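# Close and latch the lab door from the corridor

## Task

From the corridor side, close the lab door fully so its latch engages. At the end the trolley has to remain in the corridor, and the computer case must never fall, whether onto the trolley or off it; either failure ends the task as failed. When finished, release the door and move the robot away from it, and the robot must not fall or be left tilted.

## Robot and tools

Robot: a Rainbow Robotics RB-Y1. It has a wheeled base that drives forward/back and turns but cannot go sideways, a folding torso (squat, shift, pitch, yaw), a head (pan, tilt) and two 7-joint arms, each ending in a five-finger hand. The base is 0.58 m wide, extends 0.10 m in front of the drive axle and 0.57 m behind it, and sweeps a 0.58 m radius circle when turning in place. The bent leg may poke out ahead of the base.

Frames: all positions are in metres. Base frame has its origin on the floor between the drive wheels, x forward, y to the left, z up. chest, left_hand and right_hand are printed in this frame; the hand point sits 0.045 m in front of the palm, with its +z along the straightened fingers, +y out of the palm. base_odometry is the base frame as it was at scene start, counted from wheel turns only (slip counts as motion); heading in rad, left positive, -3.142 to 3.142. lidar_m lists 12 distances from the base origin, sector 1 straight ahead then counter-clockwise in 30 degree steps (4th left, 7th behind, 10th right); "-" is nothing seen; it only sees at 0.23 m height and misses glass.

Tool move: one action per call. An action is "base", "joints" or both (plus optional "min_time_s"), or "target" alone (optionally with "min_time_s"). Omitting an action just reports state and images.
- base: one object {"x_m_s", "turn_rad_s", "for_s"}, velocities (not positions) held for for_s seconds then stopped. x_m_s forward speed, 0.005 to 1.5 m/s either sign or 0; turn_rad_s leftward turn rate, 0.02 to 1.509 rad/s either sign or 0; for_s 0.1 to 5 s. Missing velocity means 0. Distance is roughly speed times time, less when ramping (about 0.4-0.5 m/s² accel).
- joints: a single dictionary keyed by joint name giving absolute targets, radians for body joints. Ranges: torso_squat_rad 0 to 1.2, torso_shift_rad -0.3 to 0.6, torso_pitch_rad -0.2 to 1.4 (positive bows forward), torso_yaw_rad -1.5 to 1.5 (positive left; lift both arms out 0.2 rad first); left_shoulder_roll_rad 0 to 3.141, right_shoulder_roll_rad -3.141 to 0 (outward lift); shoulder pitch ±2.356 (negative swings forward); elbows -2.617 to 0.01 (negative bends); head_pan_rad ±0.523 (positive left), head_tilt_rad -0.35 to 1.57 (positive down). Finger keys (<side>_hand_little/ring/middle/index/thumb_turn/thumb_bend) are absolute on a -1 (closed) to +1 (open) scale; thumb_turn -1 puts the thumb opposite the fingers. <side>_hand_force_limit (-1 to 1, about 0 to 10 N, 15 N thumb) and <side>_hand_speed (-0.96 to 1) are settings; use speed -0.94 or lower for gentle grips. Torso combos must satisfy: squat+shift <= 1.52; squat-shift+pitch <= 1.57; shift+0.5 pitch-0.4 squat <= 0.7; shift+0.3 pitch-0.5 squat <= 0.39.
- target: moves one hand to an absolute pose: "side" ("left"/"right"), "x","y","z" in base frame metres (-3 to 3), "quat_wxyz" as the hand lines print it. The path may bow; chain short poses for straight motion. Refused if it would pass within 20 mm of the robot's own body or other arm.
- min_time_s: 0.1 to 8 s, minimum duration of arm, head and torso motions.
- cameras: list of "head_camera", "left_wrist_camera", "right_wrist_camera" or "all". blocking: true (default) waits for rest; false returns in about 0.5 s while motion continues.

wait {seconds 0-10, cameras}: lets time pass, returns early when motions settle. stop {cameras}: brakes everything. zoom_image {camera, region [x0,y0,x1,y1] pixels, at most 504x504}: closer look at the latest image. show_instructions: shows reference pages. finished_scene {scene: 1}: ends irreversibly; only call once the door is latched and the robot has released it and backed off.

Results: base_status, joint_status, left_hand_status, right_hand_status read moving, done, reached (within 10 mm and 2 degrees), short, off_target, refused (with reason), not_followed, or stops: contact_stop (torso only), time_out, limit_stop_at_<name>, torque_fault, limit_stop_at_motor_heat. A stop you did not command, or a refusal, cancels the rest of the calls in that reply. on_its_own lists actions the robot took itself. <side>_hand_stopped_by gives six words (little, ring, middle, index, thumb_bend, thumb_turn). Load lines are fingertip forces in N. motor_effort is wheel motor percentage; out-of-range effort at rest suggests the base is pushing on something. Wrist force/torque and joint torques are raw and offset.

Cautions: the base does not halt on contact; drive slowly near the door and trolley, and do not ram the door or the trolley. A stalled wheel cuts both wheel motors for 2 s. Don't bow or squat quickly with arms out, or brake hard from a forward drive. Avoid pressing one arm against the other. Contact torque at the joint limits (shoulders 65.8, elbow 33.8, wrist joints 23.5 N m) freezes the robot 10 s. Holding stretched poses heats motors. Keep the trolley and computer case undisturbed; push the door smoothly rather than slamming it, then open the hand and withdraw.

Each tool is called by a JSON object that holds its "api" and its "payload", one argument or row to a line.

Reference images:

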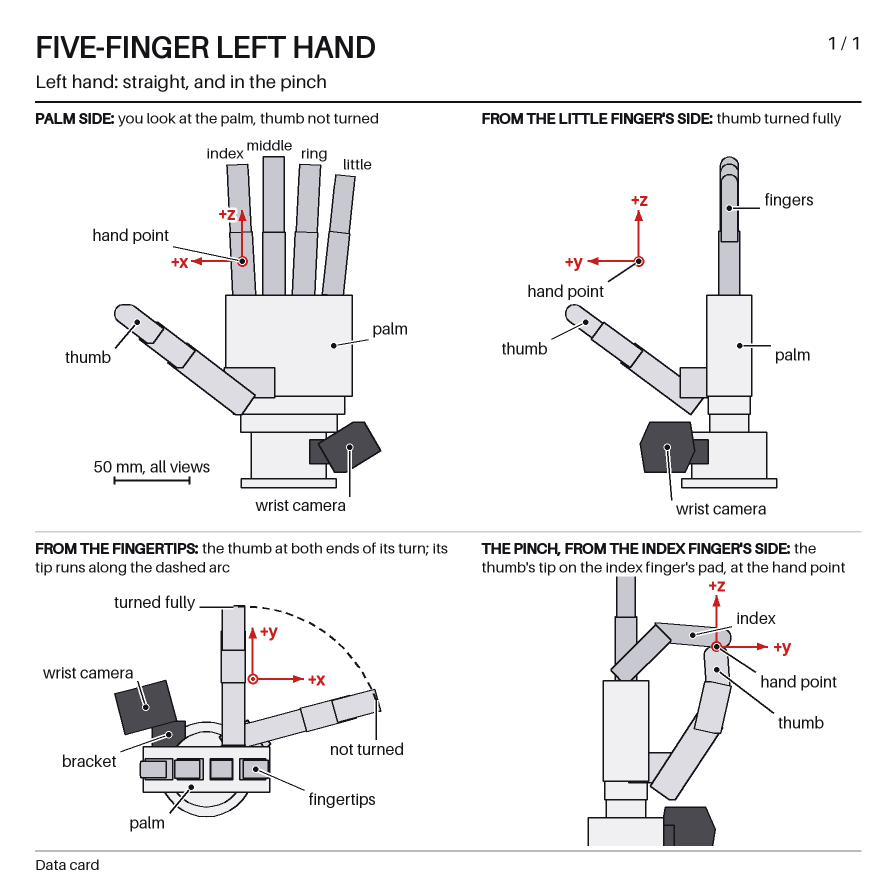

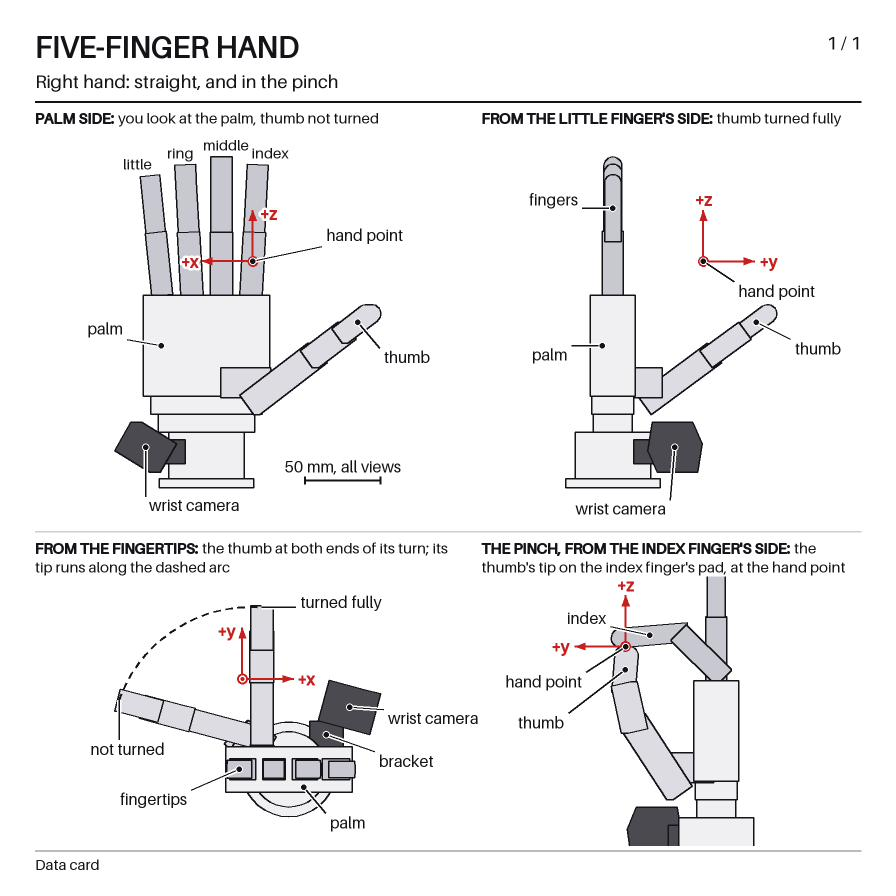

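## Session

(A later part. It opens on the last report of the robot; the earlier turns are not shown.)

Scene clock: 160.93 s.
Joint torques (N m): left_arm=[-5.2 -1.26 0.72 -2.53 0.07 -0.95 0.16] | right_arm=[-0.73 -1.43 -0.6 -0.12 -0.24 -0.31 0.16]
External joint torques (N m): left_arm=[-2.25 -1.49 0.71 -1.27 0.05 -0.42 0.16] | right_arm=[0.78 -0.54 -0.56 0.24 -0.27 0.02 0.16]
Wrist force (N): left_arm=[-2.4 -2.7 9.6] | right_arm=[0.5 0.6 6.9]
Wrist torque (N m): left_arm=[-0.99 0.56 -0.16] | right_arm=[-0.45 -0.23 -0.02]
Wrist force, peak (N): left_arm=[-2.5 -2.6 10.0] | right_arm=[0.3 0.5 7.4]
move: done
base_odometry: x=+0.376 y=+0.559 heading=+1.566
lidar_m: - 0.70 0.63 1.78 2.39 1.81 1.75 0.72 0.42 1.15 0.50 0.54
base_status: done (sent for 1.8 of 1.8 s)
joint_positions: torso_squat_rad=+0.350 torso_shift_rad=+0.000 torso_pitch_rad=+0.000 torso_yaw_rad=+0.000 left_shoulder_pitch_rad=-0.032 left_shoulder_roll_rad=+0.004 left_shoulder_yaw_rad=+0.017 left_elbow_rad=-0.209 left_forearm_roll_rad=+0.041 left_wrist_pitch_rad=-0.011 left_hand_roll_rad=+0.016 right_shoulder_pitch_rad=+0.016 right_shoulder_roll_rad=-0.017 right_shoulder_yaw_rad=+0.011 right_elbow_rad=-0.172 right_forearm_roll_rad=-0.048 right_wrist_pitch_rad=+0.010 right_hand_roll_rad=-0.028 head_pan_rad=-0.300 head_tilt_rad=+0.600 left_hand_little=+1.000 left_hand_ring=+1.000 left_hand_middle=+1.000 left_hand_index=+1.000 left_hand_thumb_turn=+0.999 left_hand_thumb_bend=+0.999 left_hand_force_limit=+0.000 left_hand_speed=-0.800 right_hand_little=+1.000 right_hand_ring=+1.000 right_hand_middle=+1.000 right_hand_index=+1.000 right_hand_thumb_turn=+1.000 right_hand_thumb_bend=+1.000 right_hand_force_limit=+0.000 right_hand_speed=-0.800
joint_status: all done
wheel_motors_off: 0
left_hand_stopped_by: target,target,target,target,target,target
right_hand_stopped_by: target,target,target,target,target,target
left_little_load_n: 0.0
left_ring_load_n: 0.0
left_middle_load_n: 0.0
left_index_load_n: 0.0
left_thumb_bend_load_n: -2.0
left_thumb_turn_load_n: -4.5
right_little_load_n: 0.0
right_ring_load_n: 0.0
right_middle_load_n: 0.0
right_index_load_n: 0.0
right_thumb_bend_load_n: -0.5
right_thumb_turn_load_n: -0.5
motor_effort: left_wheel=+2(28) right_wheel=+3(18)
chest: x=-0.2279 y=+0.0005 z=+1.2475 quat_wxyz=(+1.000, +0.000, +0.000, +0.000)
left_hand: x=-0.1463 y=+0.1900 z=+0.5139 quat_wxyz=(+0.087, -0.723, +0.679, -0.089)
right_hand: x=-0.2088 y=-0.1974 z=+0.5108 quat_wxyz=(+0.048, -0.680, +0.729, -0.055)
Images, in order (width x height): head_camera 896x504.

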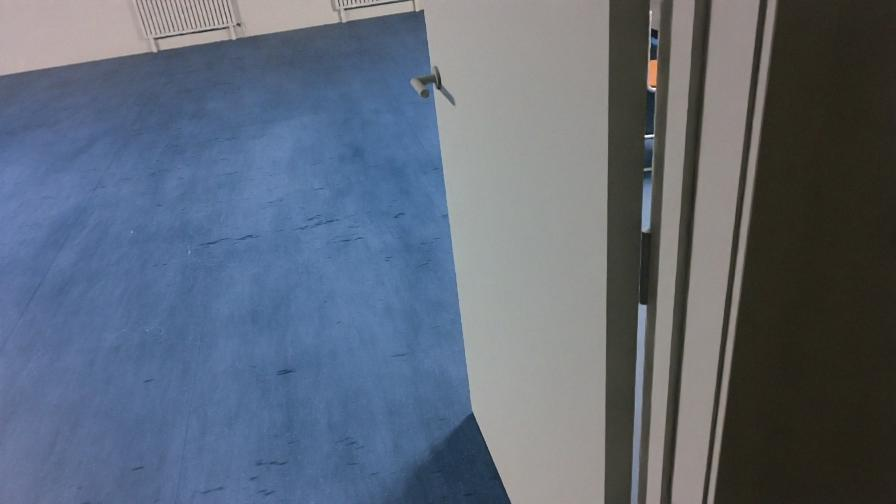

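{"api": "move", "payload": {
  "base": {"x_m_s": 0.2, "for_s": 3.0},
  "joints": {"head_tilt_rad": 0.4, "head_pan_rad": -0.5},
  "cameras": ["head_camera"]
}}

{"api": "zoom_image", "payload": {
  "camera": "head_camera",
  "region": [350, 50, 650, 250]
}}

Scene clock: 172.90 s.
Joint torques (N m): left_arm=[-4.1 -1.49 -0.04 -2.32 0.16 -0.99 -0.12] | right_arm=[-0.45 -1.46 -0.52 -0.39 -0.15 -0.15 0.04]
External joint torques (N m): left_arm=[-1.15 -1.72 -0.05 -1.05 0.14 -0.46 -0.12] | right_arm=[1.06 -0.56 -0.48 -0.03 -0.18 0.19 0.04]
Wrist force (N): left_arm=[-2.4 -2.7 9.8] | right_arm=[0.7 0.7 6.2]
Wrist torque (N m): left_arm=[-1.03 0.57 -0.15] | right_arm=[-0.40 -0.24 0.01]
Wrist force, peak (N): left_arm=[-2.7 -2.6 10.1] | right_arm=[0.6 1.9 7.1]
move: done
base_odometry: x=+0.379 y=+1.159 heading=+1.566
lidar_m: 7.76 - 0.87 0.50 0.52 2.42 2.35 0.82 0.37 0.33 0.36 0.54
base_status: done (sent for 3 of 3 s)
joint_positions: torso_squat_rad=+0.350 torso_shift_rad=+0.000 torso_pitch_rad=+0.000 torso_yaw_rad=+0.000 left_shoulder_pitch_rad=-0.032 left_shoulder_roll_rad=+0.004 left_shoulder_yaw_rad=+0.017 left_elbow_rad=-0.209 left_forearm_roll_rad=+0.041 left_wrist_pitch_rad=-0.011 left_hand_roll_rad=+0.016 right_shoulder_pitch_rad=+0.016 right_shoulder_roll_rad=-0.017 right_shoulder_yaw_rad=+0.011 right_elbow_rad=-0.172 right_forearm_roll_rad=-0.048 right_wrist_pitch_rad=+0.010 right_hand_roll_rad=-0.028 head_pan_rad=-0.500 head_tilt_rad=+0.400 left_hand_little=+1.000 left_hand_ring=+1.000 left_hand_middle=+1.000 left_hand_index=+1.000 left_hand_thumb_turn=+0.999 left_hand_thumb_bend=+0.999 left_hand_force_limit=+0.000 left_hand_speed=-0.800 right_hand_little=+1.000 right_hand_ring=+1.000 right_hand_middle=+1.000 right_hand_index=+1.000 right_hand_thumb_turn=+1.000 right_hand_thumb_bend=+1.000 right_hand_force_limit=+0.000 right_hand_speed=-0.800
joint_status: all done
wheel_motors_off: 0
left_hand_stopped_by: target,target,target,target,target,target
right_hand_stopped_by: target,target,target,target,target,target
left_little_load_n: 0.0
left_ring_load_n: -0.5
left_middle_load_n: 0.0
left_index_load_n: 0.0
left_thumb_bend_load_n: -2.0
left_thumb_turn_load_n: -4.5
right_little_load_n: 0.0
right_ring_load_n: 0.0
right_middle_load_n: 0.0
right_index_load_n: 0.0
right_thumb_bend_load_n: 0.0
right_thumb_turn_load_n: 0.5
motor_effort: left_wheel=-2(27) right_wheel=-3(23)
chest: x=-0.2279 y=+0.0005 z=+1.2475 quat_wxyz=(+1.000, +0.000, +0.000, +0.000)
left_hand: x=-0.1463 y=+0.1900 z=+0.5139 quat_wxyz=(+0.087, -0.723, +0.679, -0.089)
right_hand: x=-0.2088 y=-0.1973 z=+0.5108 quat_wxyz=(+0.048, -0.680, +0.729, -0.055)
Images, in order (width x height): head_camera 896x504.

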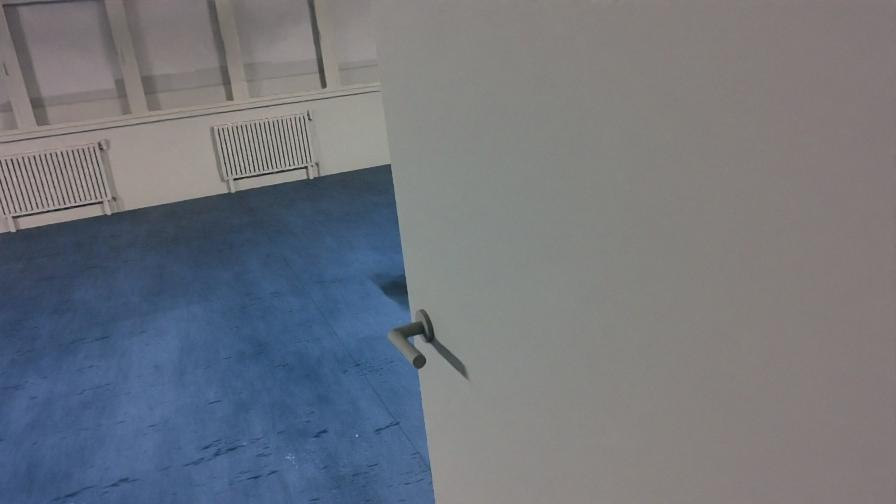

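Scaled by 1.680 from the camera's image (finer frame: 1280x720).

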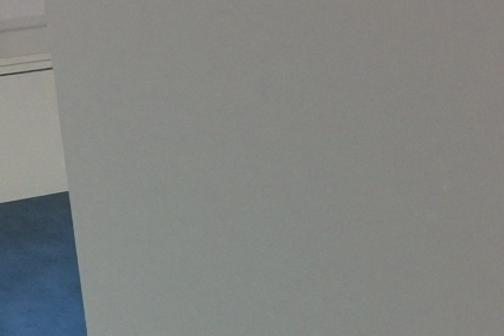

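{"api": "move", "payload": {
  "joints": {"right_shoulder_pitch_rad": -0.3, "right_shoulder_roll_rad": -0.12, "right_elbow_rad": -1.5, "right_hand_roll_rad": -1.2, "torso_pitch_rad": 0.4, "head_tilt_rad": 0.3},
  "min_time_s": 3,
  "cameras": ["all"]
}}

Scene clock: 196.07 s.
Joint torques (N m): left_arm=[6.54 -1.35 0.58 2.25 0.18 -0.17 0.17] | right_arm=[-8.28 -4.86 -1.9 -10.7 -0.16 -2.01 -0.21]
External joint torques (N m): left_arm=[-0.38 -1.45 0.54 -0.39 0.19 -0.39 0.17] | right_arm=[0.63 -2.66 -0.75 -0.61 -0.34 0.05 -0.19]
Wrist force (N): left_arm=[0.4 -6.8 9.2] | right_arm=[6.1 2.1 2.2]
Wrist torque (N m): left_arm=[-1.19 0.54 -0.23] | right_arm=[-0.10 -0.53 0.22]
Wrist force, peak (N): left_arm=[0.7 -7.0 9.8] | right_arm=[3.2 4.4 5.6]
move: done
base_odometry: x=+0.379 y=+1.159 heading=+1.566
lidar_m: 7.76 - 0.86 0.50 0.51 2.43 2.35 0.83 0.37 0.34 0.36 0.53
base_status: not commanded
joint_positions: torso_squat_rad=+0.350 torso_shift_rad=+0.000 torso_pitch_rad=+0.400 torso_yaw_rad=+0.000 left_shoulder_pitch_rad=-0.032 left_shoulder_roll_rad=+0.004 left_shoulder_yaw_rad=+0.017 left_elbow_rad=-0.209 left_forearm_roll_rad=+0.041 left_wrist_pitch_rad=-0.011 left_hand_roll_rad=+0.016 right_shoulder_pitch_rad=-0.300 right_shoulder_roll_rad=-0.120 right_shoulder_yaw_rad=+0.011 right_elbow_rad=-1.500 right_forearm_roll_rad=-0.048 right_wrist_pitch_rad=+0.010 right_hand_roll_rad=-1.200 head_pan_rad=-0.500 head_tilt_rad=+0.300 left_hand_little=+1.000 left_hand_ring=+1.000 left_hand_middle=+1.000 left_hand_index=+1.000 left_hand_thumb_turn=+1.000 left_hand_thumb_bend=+1.000 left_hand_force_limit=+0.000 left_hand_speed=-0.800 right_hand_little=+1.000 right_hand_ring=+1.000 right_hand_middle=+1.000 right_hand_index=+1.000 right_hand_thumb_turn=+1.000 right_hand_thumb_bend=+1.000 right_hand_force_limit=+0.000 right_hand_speed=-0.800
joint_status: all done
wheel_motors_off: 0
left_hand_stopped_by: target,target,target,target,target,target
right_hand_stopped_by: target,target,target,target,target,target
left_little_load_n: 0.0
left_ring_load_n: 0.0
left_middle_load_n: 0.0
left_index_load_n: 0.0
left_thumb_bend_load_n: 0.0
left_thumb_turn_load_n: -0.5
right_little_load_n: 0.0
right_ring_load_n: 0.0
right_middle_load_n: 0.0
right_index_load_n: 0.0
right_thumb_bend_load_n: 0.0
right_thumb_turn_load_n: 0.0
motor_effort: left_wheel=-1(2) right_wheel=-2(3)
chest: x=-0.1075 y=+0.0005 z=+1.2231 quat_wxyz=(+0.980, +0.000, +0.199, +0.000)
left_hand: x=-0.3176 y=+0.1900 z=+0.5154 quat_wxyz=(-0.049, -0.726, +0.683, +0.056)
right_hand: x=+0.4331 y=-0.1261 z=+0.8915 quat_wxyz=(+0.626, -0.199, +0.747, -0.098)
pictures: head_camera, left_wrist_camera, right_wrist_camera
Images, in order (width x height): head_camera 896x504, left_wrist_camera 504x504, right_wrist_camera 504x504.

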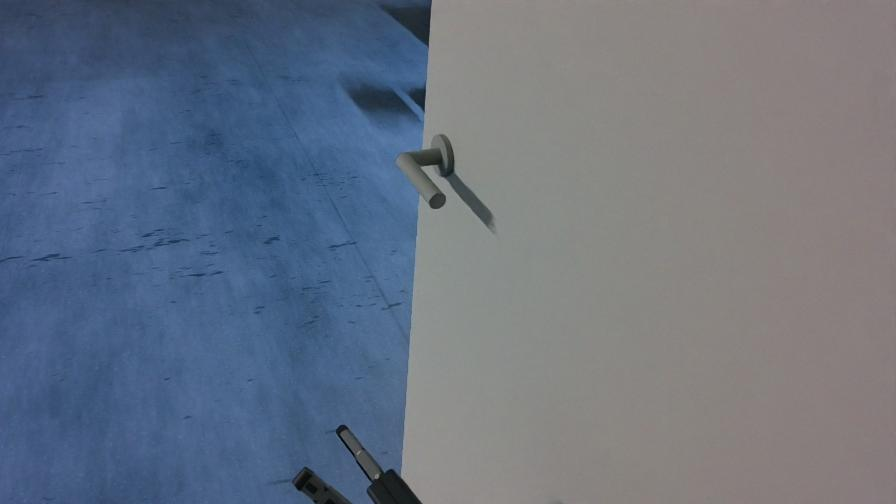

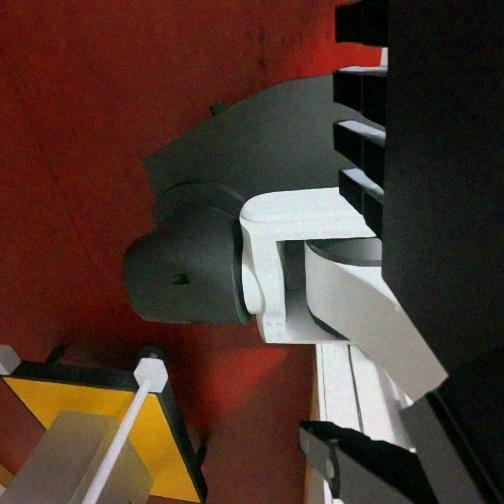

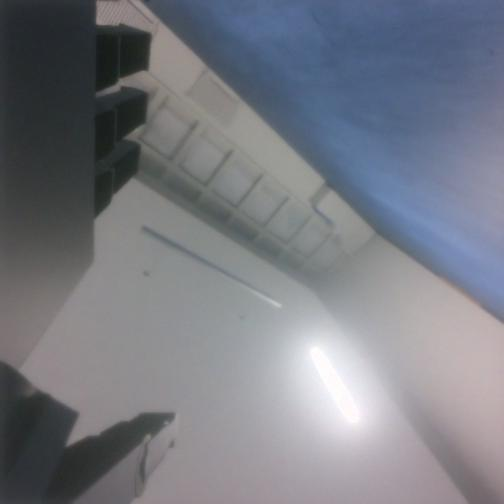

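{"api": "move", "payload": {
  "base": {"x_m_s": 0.1, "for_s": 0.9}
}}

{"api": "move", "payload": {
  "target": {"side": "right", "x": 0.47, "y": -0.36, "z": 1.085, "quat_wxyz": [0.7071, 0, 0.7071, 0]},
  "min_time_s": 3,
  "cameras": ["head_camera", "right_wrist_camera"]
}}

Scene clock: 202.40 s.
Joint torques (N m): left_arm=[8.25 -1.41 0.2 2.64 0.02 0.08 -0.13] | right_arm=[-7.86 -4.78 -1.71 -10.76 -0.13 -2.05 -0.2]
External joint torques (N m): left_arm=[1.33 -1.51 0.16 0 0.03 -0.15 -0.13] | right_arm=[1.04 -2.58 -0.56 -0.68 -0.31 0.01 -0.18]
Wrist force (N): left_arm=[0.6 -6.8 9.3] | right_arm=[6.2 2.0 2.7]
Wrist torque (N m): left_arm=[-1.17 0.53 -0.22] | right_arm=[-0.17 -0.56 0.23]
Wrist force, peak (N): left_arm=[0.7 -7.6 9.4] | right_arm=[6.6 2.8 3.3]
move: done
base_odometry: x=+0.380 y=+1.249 heading=+1.566
lidar_m: 7.67 - 1.22 0.53 0.53 2.52 2.44 0.90 0.36 0.34 0.36 0.53
base_status: done (sent for 0.9 of 0.9 s)
joint_positions: torso_squat_rad=+0.350 torso_shift_rad=+0.000 torso_pitch_rad=+0.400 torso_yaw_rad=+0.000 left_shoulder_pitch_rad=-0.032 left_shoulder_roll_rad=+0.004 left_shoulder_yaw_rad=+0.017 left_elbow_rad=-0.209 left_forearm_roll_rad=+0.041 left_wrist_pitch_rad=-0.011 left_hand_roll_rad=+0.016 right_shoulder_pitch_rad=-0.300 right_shoulder_roll_rad=-0.120 right_shoulder_yaw_rad=+0.011 right_elbow_rad=-1.500 right_forearm_roll_rad=-0.048 right_wrist_pitch_rad=+0.010 right_hand_roll_rad=-1.200 head_pan_rad=-0.500 head_tilt_rad=+0.300 left_hand_little=+1.000 left_hand_ring=+1.000 left_hand_middle=+1.000 left_hand_index=+1.000 left_hand_thumb_turn=+1.000 left_hand_thumb_bend=+1.000 left_hand_force_limit=+0.000 left_hand_speed=-0.800 right_hand_little=+1.000 right_hand_ring=+1.000 right_hand_middle=+1.000 right_hand_index=+1.000 right_hand_thumb_turn=+1.000 right_hand_thumb_bend=+1.000 right_hand_force_limit=+0.000 right_hand_speed=-0.800
joint_status: not commanded
wheel_motors_off: 0
left_hand_stopped_by: target,target,target,target,target,target
right_hand_stopped_by: target,target,target,target,target,target
left_little_load_n: 0.0
left_ring_load_n: 0.0
left_middle_load_n: 0.0
left_index_load_n: 0.0
left_thumb_bend_load_n: 0.0
left_thumb_turn_load_n: 0.0
right_little_load_n: 0.0
right_ring_load_n: 0.0
right_middle_load_n: 0.0
right_index_load_n: 0.0
right_thumb_bend_load_n: 0.0
right_thumb_turn_load_n: 0.0
motor_effort: left_wheel=-2(28) right_wheel=-2(17)
chest: x=-0.1074 y=+0.0005 z=+1.2230 quat_wxyz=(+0.980, +0.000, +0.199, +0.000)
left_hand: x=-0.3173 y=+0.1900 z=+0.5154 quat_wxyz=(-0.049, -0.726, +0.683, +0.056)
right_hand: x=+0.4332 y=-0.1261 z=+0.8914 quat_wxyz=(+0.626, -0.199, +0.747, -0.098)
pictures: none

Scene clock: 214.27 s.
Joint torques (N m): left_arm=[7.61 -0.65 0.51 2.98 0 0.25 -0.04] | right_arm=[9.14 -33.53 -10.29 -9.64 0.23 -2.02 0.02]
External joint torques (N m): left_arm=[0.67 -0.61 0.48 0.32 0.01 0.02 -0.04] | right_arm=[17.81 -23.55 -4.9 -0.34 0.07 0.06 0.04]
External joint torques when the fault began: right_arm=[32.13 -59.92 -0.06 -2.72 -0.42 0.41 -0.8]
Wrist force (N): left_arm=[0.5 -6.9 9.6] | right_arm=[6.3 1.3 1.7]
Wrist torque (N m): left_arm=[-1.21 0.54 -0.24] | right_arm=[-0.06 -0.47 0.25]
Wrist force, peak (N): left_arm=[0.5 -7.3 9.7] | right_arm=[7.3 4.1 2.0]
move: torque_fault
TORQUE FAULT: right_shoulder_roll_rad reached its load limit. The robot stopped for 10 seconds, dropped its targets (a gripper whose motion had ended keeps its target) and accepts commands again. The stop added 9.5 s to the call.
base_odometry: x=+0.380 y=+1.249 heading=+1.566
lidar_m: 7.67 - 1.21 0.53 0.53 2.52 2.44 0.90 0.37 0.39 0.50 3.30
base_status: not commanded
joint_positions: torso_squat_rad=+0.350 torso_shift_rad=+0.001 torso_pitch_rad=+0.401 torso_yaw_rad=+0.001 left_shoulder_pitch_rad=-0.032 left_shoulder_roll_rad=+0.004 left_shoulder_yaw_rad=+0.017 left_elbow_rad=-0.209 left_forearm_roll_rad=+0.041 left_wrist_pitch_rad=-0.011 left_hand_roll_rad=+0.016 right_shoulder_pitch_rad=-0.287 right_shoulder_roll_rad=-0.469 right_shoulder_yaw_rad=-0.088 right_elbow_rad=-1.566 right_forearm_roll_rad=-0.346 right_wrist_pitch_rad=-0.011 right_hand_roll_rad=-1.539 head_pan_rad=-0.500 head_tilt_rad=+0.300 left_hand_little=+1.000 left_hand_ring=+1.000 left_hand_middle=+1.000 left_hand_index=+1.000 left_hand_thumb_turn=+1.000 left_hand_thumb_bend=+1.000 left_hand_force_limit=+0.000 left_hand_speed=-0.800 right_hand_little=+1.000 right_hand_ring=+1.000 right_hand_middle=+1.000 right_hand_index=+1.000 right_hand_thumb_turn=+1.000 right_hand_thumb_bend=+1.000 right_hand_force_limit=+0.000 right_hand_speed=-0.800
joint_status: right_shoulder_pitch_rad torque_fault (moved +0.013 of +0.039); right_shoulder_roll_rad torque_fault (moved -0.349 of -0.594); right_shoulder_yaw_rad torque_fault (moved -0.099 of -0.166); right_elbow_rad torque_fault (moved -0.066 of -0.108); right_forearm_roll_rad torque_fault (moved -0.298 of -0.480); right_wrist_pitch_rad torque_fault (moved -0.021 of -0.035); right_hand_roll_rad torque_fault (moved -0.339 of -0.543)
wheel_motors_off: 0
left_hand_stopped_by: target,target,target,target,target,target
right_hand_stopped_by: target,target,target,target,target,target
left_little_load_n: 0.0
left_ring_load_n: 0.0
left_middle_load_n: 0.0
left_index_load_n: 0.0
left_thumb_bend_load_n: 0.0
left_thumb_turn_load_n: 0.0
right_little_load_n: 0.0
right_ring_load_n: 0.0
right_middle_load_n: 0.0
right_index_load_n: 0.0
right_thumb_bend_load_n: 0.0
right_thumb_turn_load_n: 0.0
on_its_own: right_shoulder_pitch_rad is held at -0.283, not at your -0.261, since a torque_fault; right_shoulder_roll_rad is held at -0.474, not at your -0.714, since a torque_fault; right_shoulder_yaw_rad is held at -0.089, not at your -0.155, since a torque_fault; right_elbow_rad is held at -1.566, not at your -1.608, since a torque_fault; right_forearm_roll_rad is held at -0.346, not at your -0.528, since a torque_fault; right_wrist_pitch_rad is held at -0.011, not at your -0.025, since a torque_fault; right_hand_roll_rad is held at -1.539, not at your -1.743, since a torque_fault
motor_effort: left_wheel=-9(17) right_wheel=-14(15)
chest: x=-0.1065 y=+0.0032 z=+1.2229 quat_wxyz=(+0.980, -0.002, +0.199, +0.000)
left_hand: x=-0.3175 y=+0.1898 z=+0.5149 quat_wxyz=(-0.051, -0.727, +0.683, +0.056)
right_hand: x=+0.4641 y=-0.2783 z=+0.9936 quat_wxyz=(+0.675, -0.058, +0.734, -0.042)
right_hand_status: short (checked arc that bows 30 mm and turns the hand up to 28 deg, planned for 3.0 s): torque_fault, 123 mm and 9.5 deg off.
Images, in order (width x height): head_camera 896x504, right_wrist_camera 504x504.

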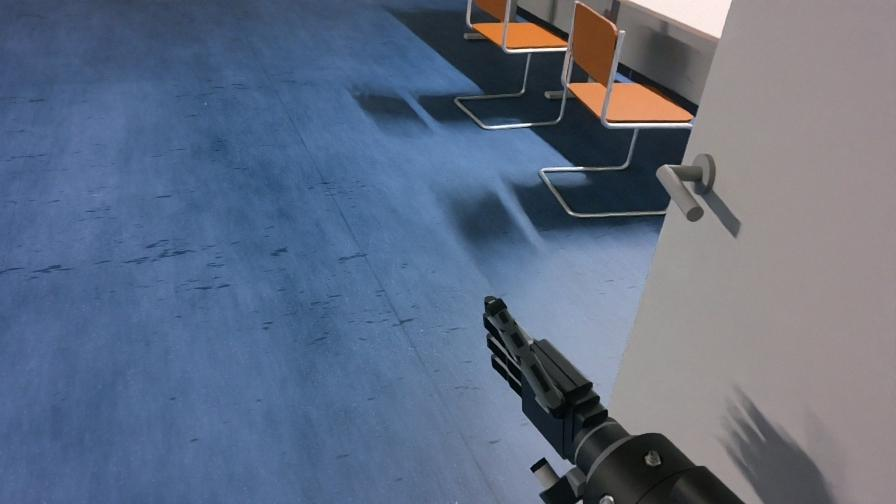

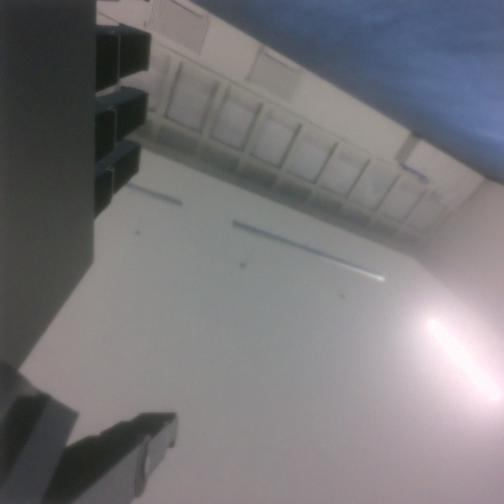

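{"api": "move", "payload": {
  "joints": {"right_shoulder_roll_rad": -0.12},
  "min_time_s": 1.5,
  "cameras": ["head_camera"]
}}

Scene clock: 219.90 s.
Joint torques (N m): left_arm=[7.71 0.09 -0.03 3.03 0.02 0.19 0.09] | right_arm=[-5.93 -2.87 -3 -10.78 0.19 -1.84 0.27]
External joint torques (N m): left_arm=[0.8 0.01 -0.07 0.39 0.03 -0.03 0.09] | right_arm=[2.7 0.51 -1.67 -0.54 0 0.18 0.29]
Wrist force (N): left_arm=[0.4 -6.9 9.5] | right_arm=[6.7 -1.0 2.2]
Wrist torque (N m): left_arm=[-1.21 0.56 -0.21] | right_arm=[-0.27 -0.61 0.18]
Wrist force, peak (N): left_arm=[0.7 -7.2 9.7] | right_arm=[7.1 0.9 2.1]
move: done
base_odometry: x=+0.380 y=+1.249 heading=+1.566
lidar_m: 7.67 - 1.21 0.53 0.52 2.51 2.44 0.90 0.38 0.39 0.50 3.30
base_status: not commanded
joint_positions: torso_squat_rad=+0.350 torso_shift_rad=+0.000 torso_pitch_rad=+0.400 torso_yaw_rad=+0.000 left_shoulder_pitch_rad=-0.032 left_shoulder_roll_rad=+0.004 left_shoulder_yaw_rad=+0.017 left_elbow_rad=-0.209 left_forearm_roll_rad=+0.041 left_wrist_pitch_rad=-0.011 left_hand_roll_rad=+0.016 right_shoulder_pitch_rad=-0.283 right_shoulder_roll_rad=-0.120 right_shoulder_yaw_rad=-0.089 right_elbow_rad=-1.566 right_forearm_roll_rad=-0.346 right_wrist_pitch_rad=-0.011 right_hand_roll_rad=-1.539 head_pan_rad=-0.500 head_tilt_rad=+0.300 left_hand_little=+1.000 left_hand_ring=+1.000 left_hand_middle=+1.000 left_hand_index=+1.000 left_hand_thumb_turn=+1.000 left_hand_thumb_bend=+1.000 left_hand_force_limit=+0.000 left_hand_speed=-0.800 right_hand_little=+1.000 right_hand_ring=+1.000 right_hand_middle=+1.000 right_hand_index=+1.000 right_hand_thumb_turn=+1.000 right_hand_thumb_bend=+1.000 right_hand_force_limit=+0.000 right_hand_speed=-0.800
joint_status: all done
wheel_motors_off: 0
left_hand_stopped_by: target,target,target,target,target,target
right_hand_stopped_by: target,target,target,target,target,target
left_little_load_n: -0.5
left_ring_load_n: 0.0
left_middle_load_n: 0.0
left_index_load_n: 0.0
left_thumb_bend_load_n: 0.0
left_thumb_turn_load_n: 0.0
right_little_load_n: 0.0
right_ring_load_n: 0.0
right_middle_load_n: 0.0
right_index_load_n: 0.0
right_thumb_bend_load_n: 0.0
right_thumb_turn_load_n: 0.0
on_its_own: right_shoulder_pitch_rad is held at -0.283, not at your -0.261, since a torque_fault; right_shoulder_yaw_rad is held at -0.089, not at your -0.155, since a torque_fault; right_elbow_rad is held at -1.566, not at your -1.608, since a torque_fault; right_forearm_roll_rad is held at -0.346, not at your -0.528, since a torque_fault; right_wrist_pitch_rad is held at -0.011, not at your -0.025, since a torque_fault; right_hand_roll_rad is held at -1.539, not at your -1.743, since a torque_fault
motor_effort: left_wheel=-2(9) right_wheel=-1(14)
chest: x=-0.1073 y=+0.0005 z=+1.2230 quat_wxyz=(+0.980, +0.000, +0.199, +0.000)
left_hand: x=-0.3174 y=+0.1898 z=+0.5154 quat_wxyz=(-0.049, -0.727, +0.683, +0.056)
right_hand: x=+0.4504 y=-0.1967 z=+0.9668 quat_wxyz=(+0.660, +0.076, +0.744, +0.070)
Images, in order (width x height): head_camera 896x504.

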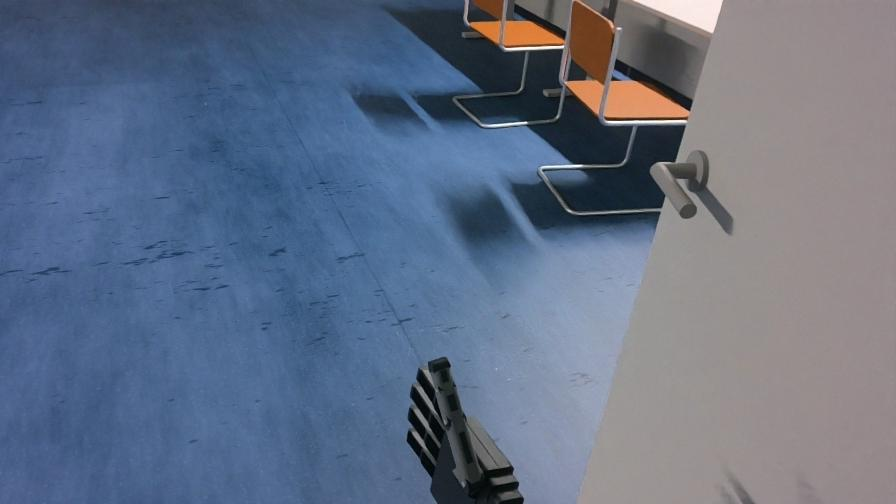

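{"api": "move", "payload": {
  "base": {"x_m_s": 0.1, "for_s": 0.6}
}}

{"api": "move", "payload": {
  "joints": {"right_shoulder_pitch_rad": -0.4, "right_shoulder_roll_rad": -0.08, "right_shoulder_yaw_rad": -0.6, "right_elbow_rad": -1.77, "right_forearm_roll_rad": -0.35, "right_wrist_pitch_rad": 0.0, "right_hand_roll_rad": -1.25},
  "min_time_s": 3,
  "cameras": ["head_camera"]
}}

Scene clock: 352.87 s.
Joint torques (N m): left_arm=[8.26 -0.09 -0.11 2.72 -0.12 0.04 0.24] | right_arm=[-6.61 -2.75 -2.92 -10.59 0.11 -1.99 0.38]
External joint torques (N m): left_arm=[1.35 -0.18 -0.15 0.08 -0.11 -0.19 0.24] | right_arm=[2.01 0.62 -1.58 -0.35 -0.08 0.03 0.4]
Wrist force (N): left_arm=[0.8 -7.0 9.2] | right_arm=[6.4 -0.6 1.8]
Wrist torque (N m): left_arm=[-1.21 0.46 -0.20] | right_arm=[-0.22 -0.52 0.18]
Wrist force, peak (N): left_arm=[0.6 -7.1 9.8] | right_arm=[7.4 -0.7 1.5]
move: done
base_odometry: x=+0.380 y=+1.309 heading=+1.566
lidar_m: 7.60 - 1.22 0.76 0.53 2.58 2.51 0.56 0.40 0.42 0.53 4.23
base_status: done (sent for 0.6 of 0.6 s)
joint_positions: torso_squat_rad=+0.350 torso_shift_rad=+0.000 torso_pitch_rad=+0.400 torso_yaw_rad=+0.000 left_shoulder_pitch_rad=-0.032 left_shoulder_roll_rad=+0.004 left_shoulder_yaw_rad=+0.017 left_elbow_rad=-0.209 left_forearm_roll_rad=+0.041 left_wrist_pitch_rad=-0.011 left_hand_roll_rad=+0.016 right_shoulder_pitch_rad=-0.283 right_shoulder_roll_rad=-0.120 right_shoulder_yaw_rad=-0.089 right_elbow_rad=-1.566 right_forearm_roll_rad=-0.346 right_wrist_pitch_rad=-0.011 right_hand_roll_rad=-1.539 head_pan_rad=-0.500 head_tilt_rad=+0.300 left_hand_little=+1.000 left_hand_ring=+1.000 left_hand_middle=+1.000 left_hand_index=+1.000 left_hand_thumb_turn=+1.000 left_hand_thumb_bend=+1.000 left_hand_force_limit=+0.000 left_hand_speed=-0.800 right_hand_little=+1.000 right_hand_ring=+1.000 right_hand_middle=+1.000 right_hand_index=+1.000 right_hand_thumb_turn=+1.000 right_hand_thumb_bend=+1.000 right_hand_force_limit=+0.000 right_hand_speed=-0.800
joint_status: not commanded
wheel_motors_off: 0
left_hand_stopped_by: target,target,target,target,target,target
right_hand_stopped_by: target,target,target,target,target,target
left_little_load_n: 0.0
left_ring_load_n: 0.0
left_middle_load_n: 0.0
left_index_load_n: 0.0
left_thumb_bend_load_n: 0.0
left_thumb_turn_load_n: 0.0
right_little_load_n: 0.0
right_ring_load_n: 0.0
right_middle_load_n: 0.0
right_index_load_n: 0.0
right_thumb_bend_load_n: 0.0
right_thumb_turn_load_n: -0.5
on_its_own: right_shoulder_pitch_rad is held at -0.283, not at your -0.261, since a torque_fault; right_shoulder_yaw_rad is held at -0.089, not at your -0.155, since a torque_fault; right_elbow_rad is held at -1.566, not at your -1.608, since a torque_fault; right_forearm_roll_rad is held at -0.346, not at your -0.528, since a torque_fault; right_wrist_pitch_rad is held at -0.011, not at your -0.025, since a torque_fault; right_hand_roll_rad is held at -1.539, not at your -1.743, since a torque_fault
motor_effort: left_wheel=-5(23) right_wheel=+0(22)
chest: x=-0.1074 y=+0.0005 z=+1.2230 quat_wxyz=(+0.980, +0.000, +0.199, +0.000)
left_hand: x=-0.3173 y=+0.1898 z=+0.5154 quat_wxyz=(-0.049, -0.727, +0.683, +0.056)
right_hand: x=+0.4503 y=-0.1968 z=+0.9668 quat_wxyz=(+0.660, +0.076, +0.744, +0.070)
pictures: none

Scene clock: 356.17 s.
Joint torques (N m): left_arm=[7.32 -0.71 0.38 2.98 -0.18 0.18 0.03] | right_arm=[-8.79 -7.12 -3.05 -11.36 -0.26 -1.48 0.15]
External joint torques (N m): left_arm=[0.41 -0.8 0.35 0.34 -0.17 -0.05 0.03] | right_arm=[0.06 1.07 -2.37 -0.79 -0.44 0.47 0.17]
Wrist force (N): left_arm=[0.5 -6.7 9.5] | right_arm=[6.5 0.0 0.1]
Wrist torque (N m): left_arm=[-1.17 0.53 -0.22] | right_arm=[-0.14 -0.49 0.31]
Wrist force, peak (N): left_arm=[0.3 -7.4 9.4] | right_arm=[7.0 -1.1 2.3]
move: done
base_odometry: x=+0.380 y=+1.309 heading=+1.566
lidar_m: 7.62 - 1.21 0.77 0.55 2.58 2.50 0.56 0.41 0.41 0.52 4.23
base_status: not commanded
joint_positions: torso_squat_rad=+0.350 torso_shift_rad=+0.000 torso_pitch_rad=+0.400 torso_yaw_rad=+0.000 left_shoulder_pitch_rad=-0.032 left_shoulder_roll_rad=+0.004 left_shoulder_yaw_rad=+0.017 left_elbow_rad=-0.209 left_forearm_roll_rad=+0.041 left_wrist_pitch_rad=-0.011 left_hand_roll_rad=+0.016 right_shoulder_pitch_rad=-0.400 right_shoulder_roll_rad=-0.081 right_shoulder_yaw_rad=-0.600 right_elbow_rad=-1.770 right_forearm_roll_rad=-0.350 right_wrist_pitch_rad=+0.000 right_hand_roll_rad=-1.250 head_pan_rad=-0.500 head_tilt_rad=+0.300 left_hand_little=+1.000 left_hand_ring=+1.000 left_hand_middle=+1.000 left_hand_index=+1.000 left_hand_thumb_turn=+1.000 left_hand_thumb_bend=+1.000 left_hand_force_limit=+0.000 left_hand_speed=-0.800 right_hand_little=+1.000 right_hand_ring=+1.000 right_hand_middle=+1.000 right_hand_index=+1.000 right_hand_thumb_turn=+1.000 right_hand_thumb_bend=+1.000 right_hand_force_limit=+0.000 right_hand_speed=-0.800
joint_status: all done
wheel_motors_off: 0
left_hand_stopped_by: target,target,target,target,target,target
right_hand_stopped_by: target,target,target,target,target,target
left_little_load_n: 0.0
left_ring_load_n: 0.0
left_middle_load_n: 0.0
left_index_load_n: 0.0
left_thumb_bend_load_n: 0.0
left_thumb_turn_load_n: 0.0
right_little_load_n: 0.0
right_ring_load_n: 0.0
right_middle_load_n: 0.0
right_index_load_n: 0.0
right_thumb_bend_load_n: 0.0
right_thumb_turn_load_n: 0.0
motor_effort: left_wheel=-5(6) right_wheel=+2(2)
chest: x=-0.1074 y=+0.0005 z=+1.2230 quat_wxyz=(+0.980, +0.000, +0.199, +0.000)
left_hand: x=-0.3173 y=+0.1898 z=+0.5154 quat_wxyz=(-0.049, -0.727, +0.683, +0.056)
right_hand: x=+0.4418 y=-0.4240 z=+1.1308 quat_wxyz=(+0.755, +0.133, +0.615, -0.185)
Images, in order (width x height): head_camera 896x504.

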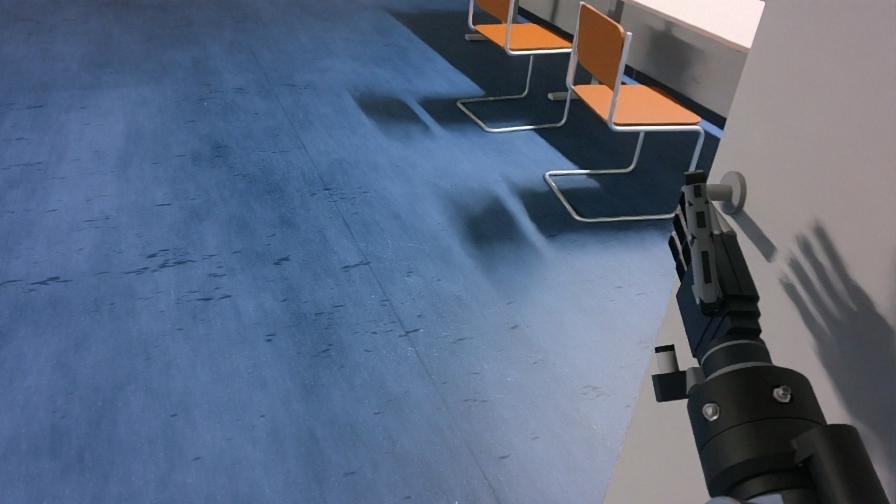

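{"api": "move", "payload": {
  "target": {"side": "right", "x": 0.40, "y": -0.46, "z": 1.085, "quat_wxyz": [0.679, 0.196, 0.679, -0.196]},
  "min_time_s": 2,
  "cameras": ["head_camera", "right_wrist_camera"]
}}

Scene clock: 379.47 s.
Joint torques (N m): left_arm=[7.88 -0.12 0.24 2.57 0.12 0.51 0.06] | right_arm=[-3.72 -6.26 -2.98 -11.7 0.07 -1.72 -0.34]
External joint torques (N m): left_arm=[0.97 -0.21 0.2 -0.07 0.14 0.29 0.06] | right_arm=[2.69 1.01 -2.26 -1.11 -0.1 0.38 -0.32]
Wrist force (N): left_arm=[0.7 -7.3 9.2] | right_arm=[7.1 -0.2 0.7]
Wrist torque (N m): left_arm=[-1.24 0.48 -0.19] | right_arm=[-0.17 -0.63 0.21]
Wrist force, peak (N): left_arm=[0.8 -7.1 9.8] | right_arm=[7.4 0.0 1.2]
move: done
base_odometry: x=+0.380 y=+1.309 heading=+1.566
lidar_m: 7.60 - 1.21 0.76 0.55 2.57 2.49 0.57 0.40 0.41 0.53 4.23
base_status: not commanded
joint_positions: torso_squat_rad=+0.350 torso_shift_rad=+0.000 torso_pitch_rad=+0.400 torso_yaw_rad=+0.000 left_shoulder_pitch_rad=-0.032 left_shoulder_roll_rad=+0.004 left_shoulder_yaw_rad=+0.017 left_elbow_rad=-0.209 left_forearm_roll_rad=+0.041 left_wrist_pitch_rad=-0.011 left_hand_roll_rad=+0.016 right_shoulder_pitch_rad=-0.294 right_shoulder_roll_rad=+0.000 right_shoulder_yaw_rad=-0.663 right_elbow_rad=-1.938 right_forearm_roll_rad=-0.049 right_wrist_pitch_rad=+0.253 right_hand_roll_rad=-1.577 head_pan_rad=-0.500 head_tilt_rad=+0.300 left_hand_little=+1.000 left_hand_ring=+1.000 left_hand_middle=+1.000 left_hand_index=+1.000 left_hand_thumb_turn=+1.000 left_hand_thumb_bend=+1.000 left_hand_force_limit=+0.000 left_hand_speed=-0.800 right_hand_little=+1.000 right_hand_ring=+1.000 right_hand_middle=+1.000 right_hand_index=+1.000 right_hand_thumb_turn=+1.000 right_hand_thumb_bend=+1.000 right_hand_force_limit=+0.000 right_hand_speed=-0.800
joint_status: all done
wheel_motors_off: 0
left_hand_stopped_by: target,target,target,target,target,target
right_hand_stopped_by: target,target,target,target,target,target
left_little_load_n: 0.0
left_ring_load_n: 0.0
left_middle_load_n: 0.0
left_index_load_n: 0.0
left_thumb_bend_load_n: 0.0
left_thumb_turn_load_n: 0.0
right_little_load_n: 0.0
right_ring_load_n: 0.0
right_middle_load_n: 0.0
right_index_load_n: 0.0
right_thumb_bend_load_n: 0.0
right_thumb_turn_load_n: -0.5
motor_effort: left_wheel=-5(6) right_wheel=+0(3)
chest: x=-0.1074 y=+0.0005 z=+1.2230 quat_wxyz=(+0.980, +0.000, +0.199, +0.000)
left_hand: x=-0.3173 y=+0.1898 z=+0.5154 quat_wxyz=(-0.049, -0.727, +0.683, +0.056)
right_hand: x=+0.4002 y=-0.4600 z=+1.0854 quat_wxyz=(+0.681, +0.191, +0.680, -0.193)
right_hand_status: reached (checked arc that bows 5 mm and turns the hand up to 13 deg, planned for 2.0 s): 0 mm and 0.7 deg off.
Images, in order (width x height): head_camera 896x504, right_wrist_camera 504x504.

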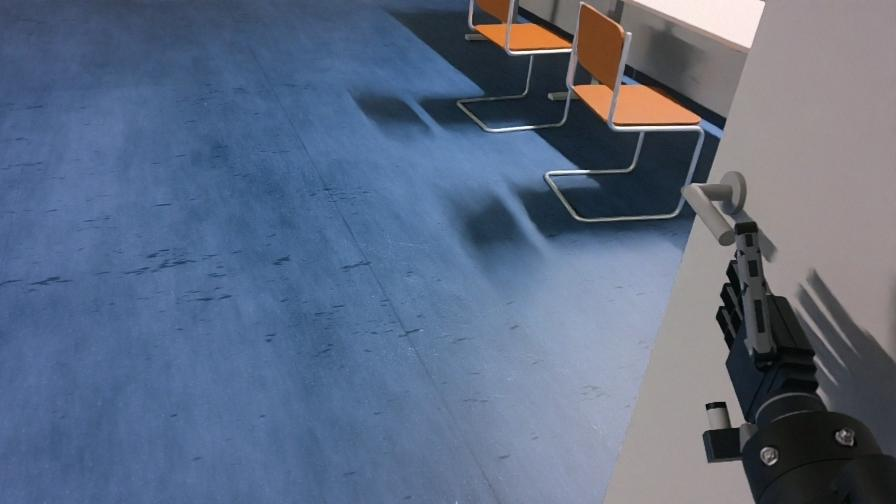

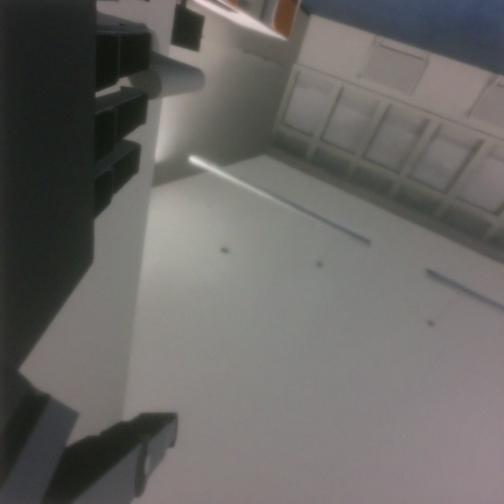

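{"api": "zoom_image", "payload": {
  "camera": "right_wrist_camera",
  "region": [60, 0, 310, 250]
}}

{"api": "zoom_image", "payload": {
  "camera": "head_camera",
  "region": [640, 140, 860, 380]
}}

Scaled by 2.016 from the camera's image (finer frame: 720x720).

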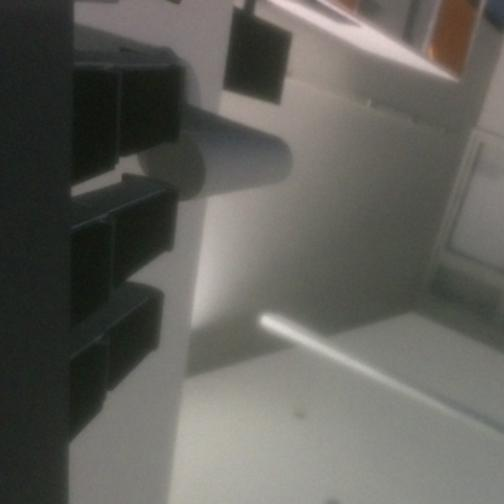

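Scaled by 2.100 from the camera's image (finer frame: 1280x720).

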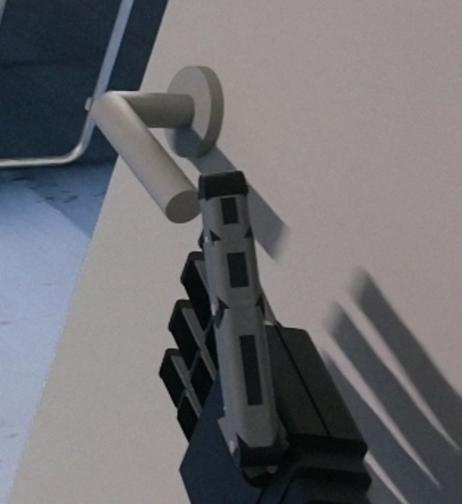

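{"api": "move", "payload": {
  "target": {"side": "right", "x": 0.37, "y": -0.506, "z": 1.085, "quat_wxyz": [0.679, 0.196, 0.679, -0.196]},
  "min_time_s": 2,
  "cameras": ["head_camera", "right_wrist_camera"]
}}

{"api": "zoom_image", "payload": {
  "camera": "right_wrist_camera",
  "region": [60, 0, 310, 250]
}}

{"api": "zoom_image", "payload": {
  "camera": "head_camera",
  "region": [640, 140, 860, 380]
}}

Scene clock: 407.40 s.
Joint torques (N m): left_arm=[8.01 -0.01 -0.36 2.93 0.01 0.33 0.18] | right_arm=[-1.77 -12.03 -4.69 -10.29 -0.11 -2.36 -0.57]
External joint torques (N m): left_arm=[1.1 -0.1 -0.4 0.29 0.02 0.1 0.18] | right_arm=[2.48 -2.63 -1.99 0.08 -0.31 -0.27 -0.55]
Wrist force (N): left_arm=[0.6 -7.1 9.6] | right_arm=[7.0 0.1 1.0]
Wrist torque (N m): left_arm=[-1.22 0.53 -0.22] | right_arm=[-0.16 -0.57 0.21]
Wrist force, peak (N): left_arm=[1.1 -7.2 9.6] | right_arm=[7.7 0.0 0.9]
move: done
base_odometry: x=+0.380 y=+1.309 heading=+1.566
lidar_m: 7.60 - 1.21 0.77 0.55 2.57 2.50 0.57 0.40 0.41 0.53 4.22
base_status: not commanded
joint_positions: torso_squat_rad=+0.350 torso_shift_rad=+0.000 torso_pitch_rad=+0.400 torso_yaw_rad=+0.000 left_shoulder_pitch_rad=-0.032 left_shoulder_roll_rad=+0.004 left_shoulder_yaw_rad=+0.017 left_elbow_rad=-0.209 left_forearm_roll_rad=+0.041 left_wrist_pitch_rad=-0.011 left_hand_roll_rad=+0.016 right_shoulder_pitch_rad=-0.184 right_shoulder_roll_rad=-0.121 right_shoulder_yaw_rad=-0.689 right_elbow_rad=-1.919 right_forearm_roll_rad=-0.165 right_wrist_pitch_rad=+0.230 right_hand_roll_rad=-1.631 head_pan_rad=-0.500 head_tilt_rad=+0.300 left_hand_little=+1.000 left_hand_ring=+1.000 left_hand_middle=+1.000 left_hand_index=+1.000 left_hand_thumb_turn=+1.000 left_hand_thumb_bend=+1.000 left_hand_force_limit=+0.000 left_hand_speed=-0.800 right_hand_little=+1.000 right_hand_ring=+1.000 right_hand_middle=+1.000 right_hand_index=+1.000 right_hand_thumb_turn=+1.000 right_hand_thumb_bend=+1.000 right_hand_force_limit=+0.000 right_hand_speed=-0.800
joint_status: all done
wheel_motors_off: 0
left_hand_stopped_by: target,target,target,target,target,target
right_hand_stopped_by: target,target,target,target,target,target
left_little_load_n: 0.0
left_ring_load_n: 0.0
left_middle_load_n: 0.0
left_index_load_n: 0.0
left_thumb_bend_load_n: 0.0
left_thumb_turn_load_n: 0.0
right_little_load_n: 0.0
right_ring_load_n: 0.0
right_middle_load_n: 0.0
right_index_load_n: 0.0
right_thumb_bend_load_n: 0.0
right_thumb_turn_load_n: 0.0
motor_effort: left_wheel=-5(6) right_wheel=+1(2)
chest: x=-0.1074 y=+0.0005 z=+1.2230 quat_wxyz=(+0.980, +0.000, +0.199, +0.000)
left_hand: x=-0.3173 y=+0.1898 z=+0.5154 quat_wxyz=(-0.049, -0.726, +0.683, +0.056)
right_hand: x=+0.3701 y=-0.5057 z=+1.0850 quat_wxyz=(+0.679, +0.197, +0.679, -0.196)
right_hand_status: reached (checked arc that bows 2 mm and turns the hand up to 1 deg, planned for 2.0 s): 0 mm and 0.1 deg off.
Images, in order (width x height): head_camera 896x504, right_wrist_camera 504x504.

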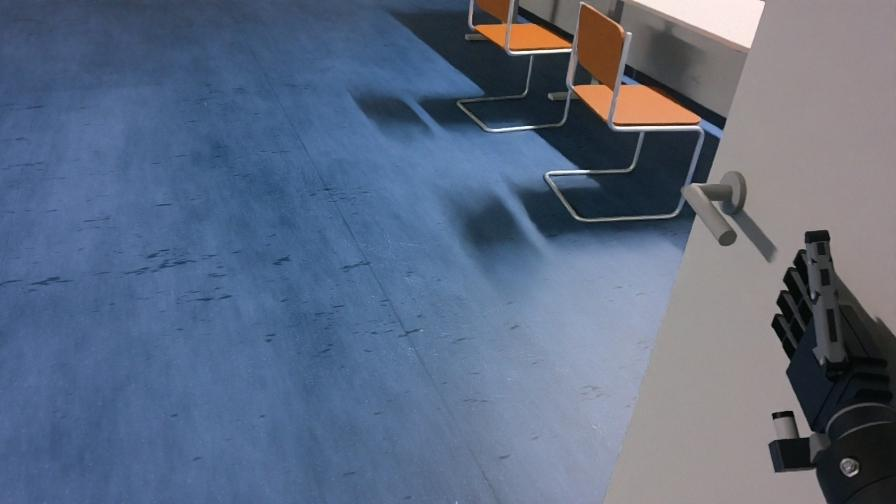

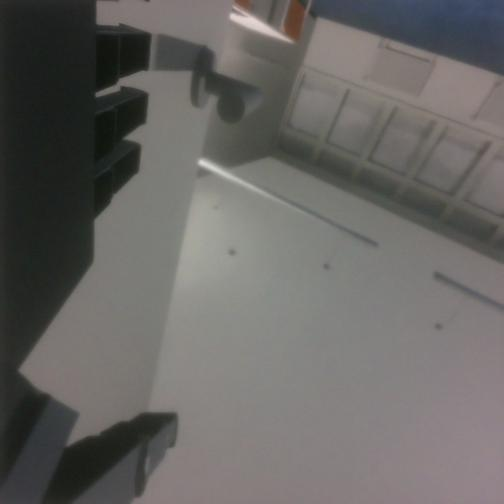

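Scaled by 2.016 from the camera's image (finer frame: 720x720).

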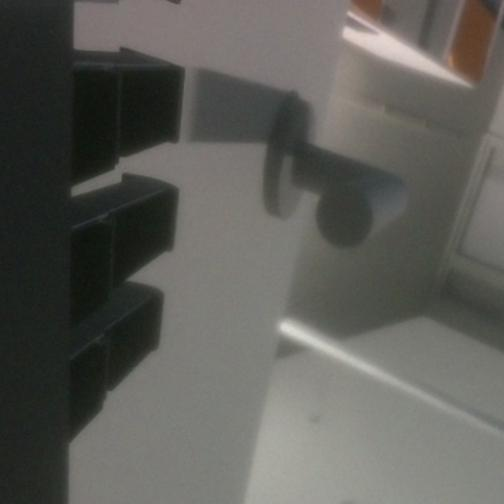

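Scaled by 2.100 from the camera's image (finer frame: 1280x720).

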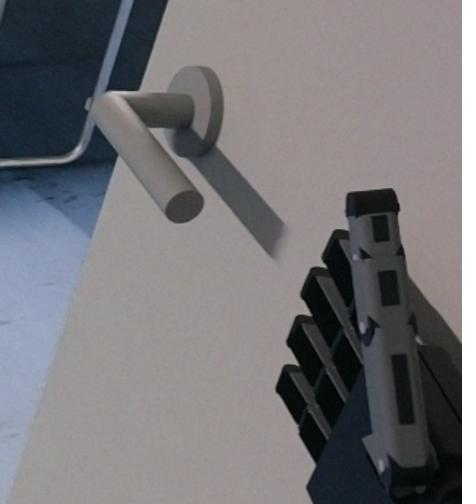

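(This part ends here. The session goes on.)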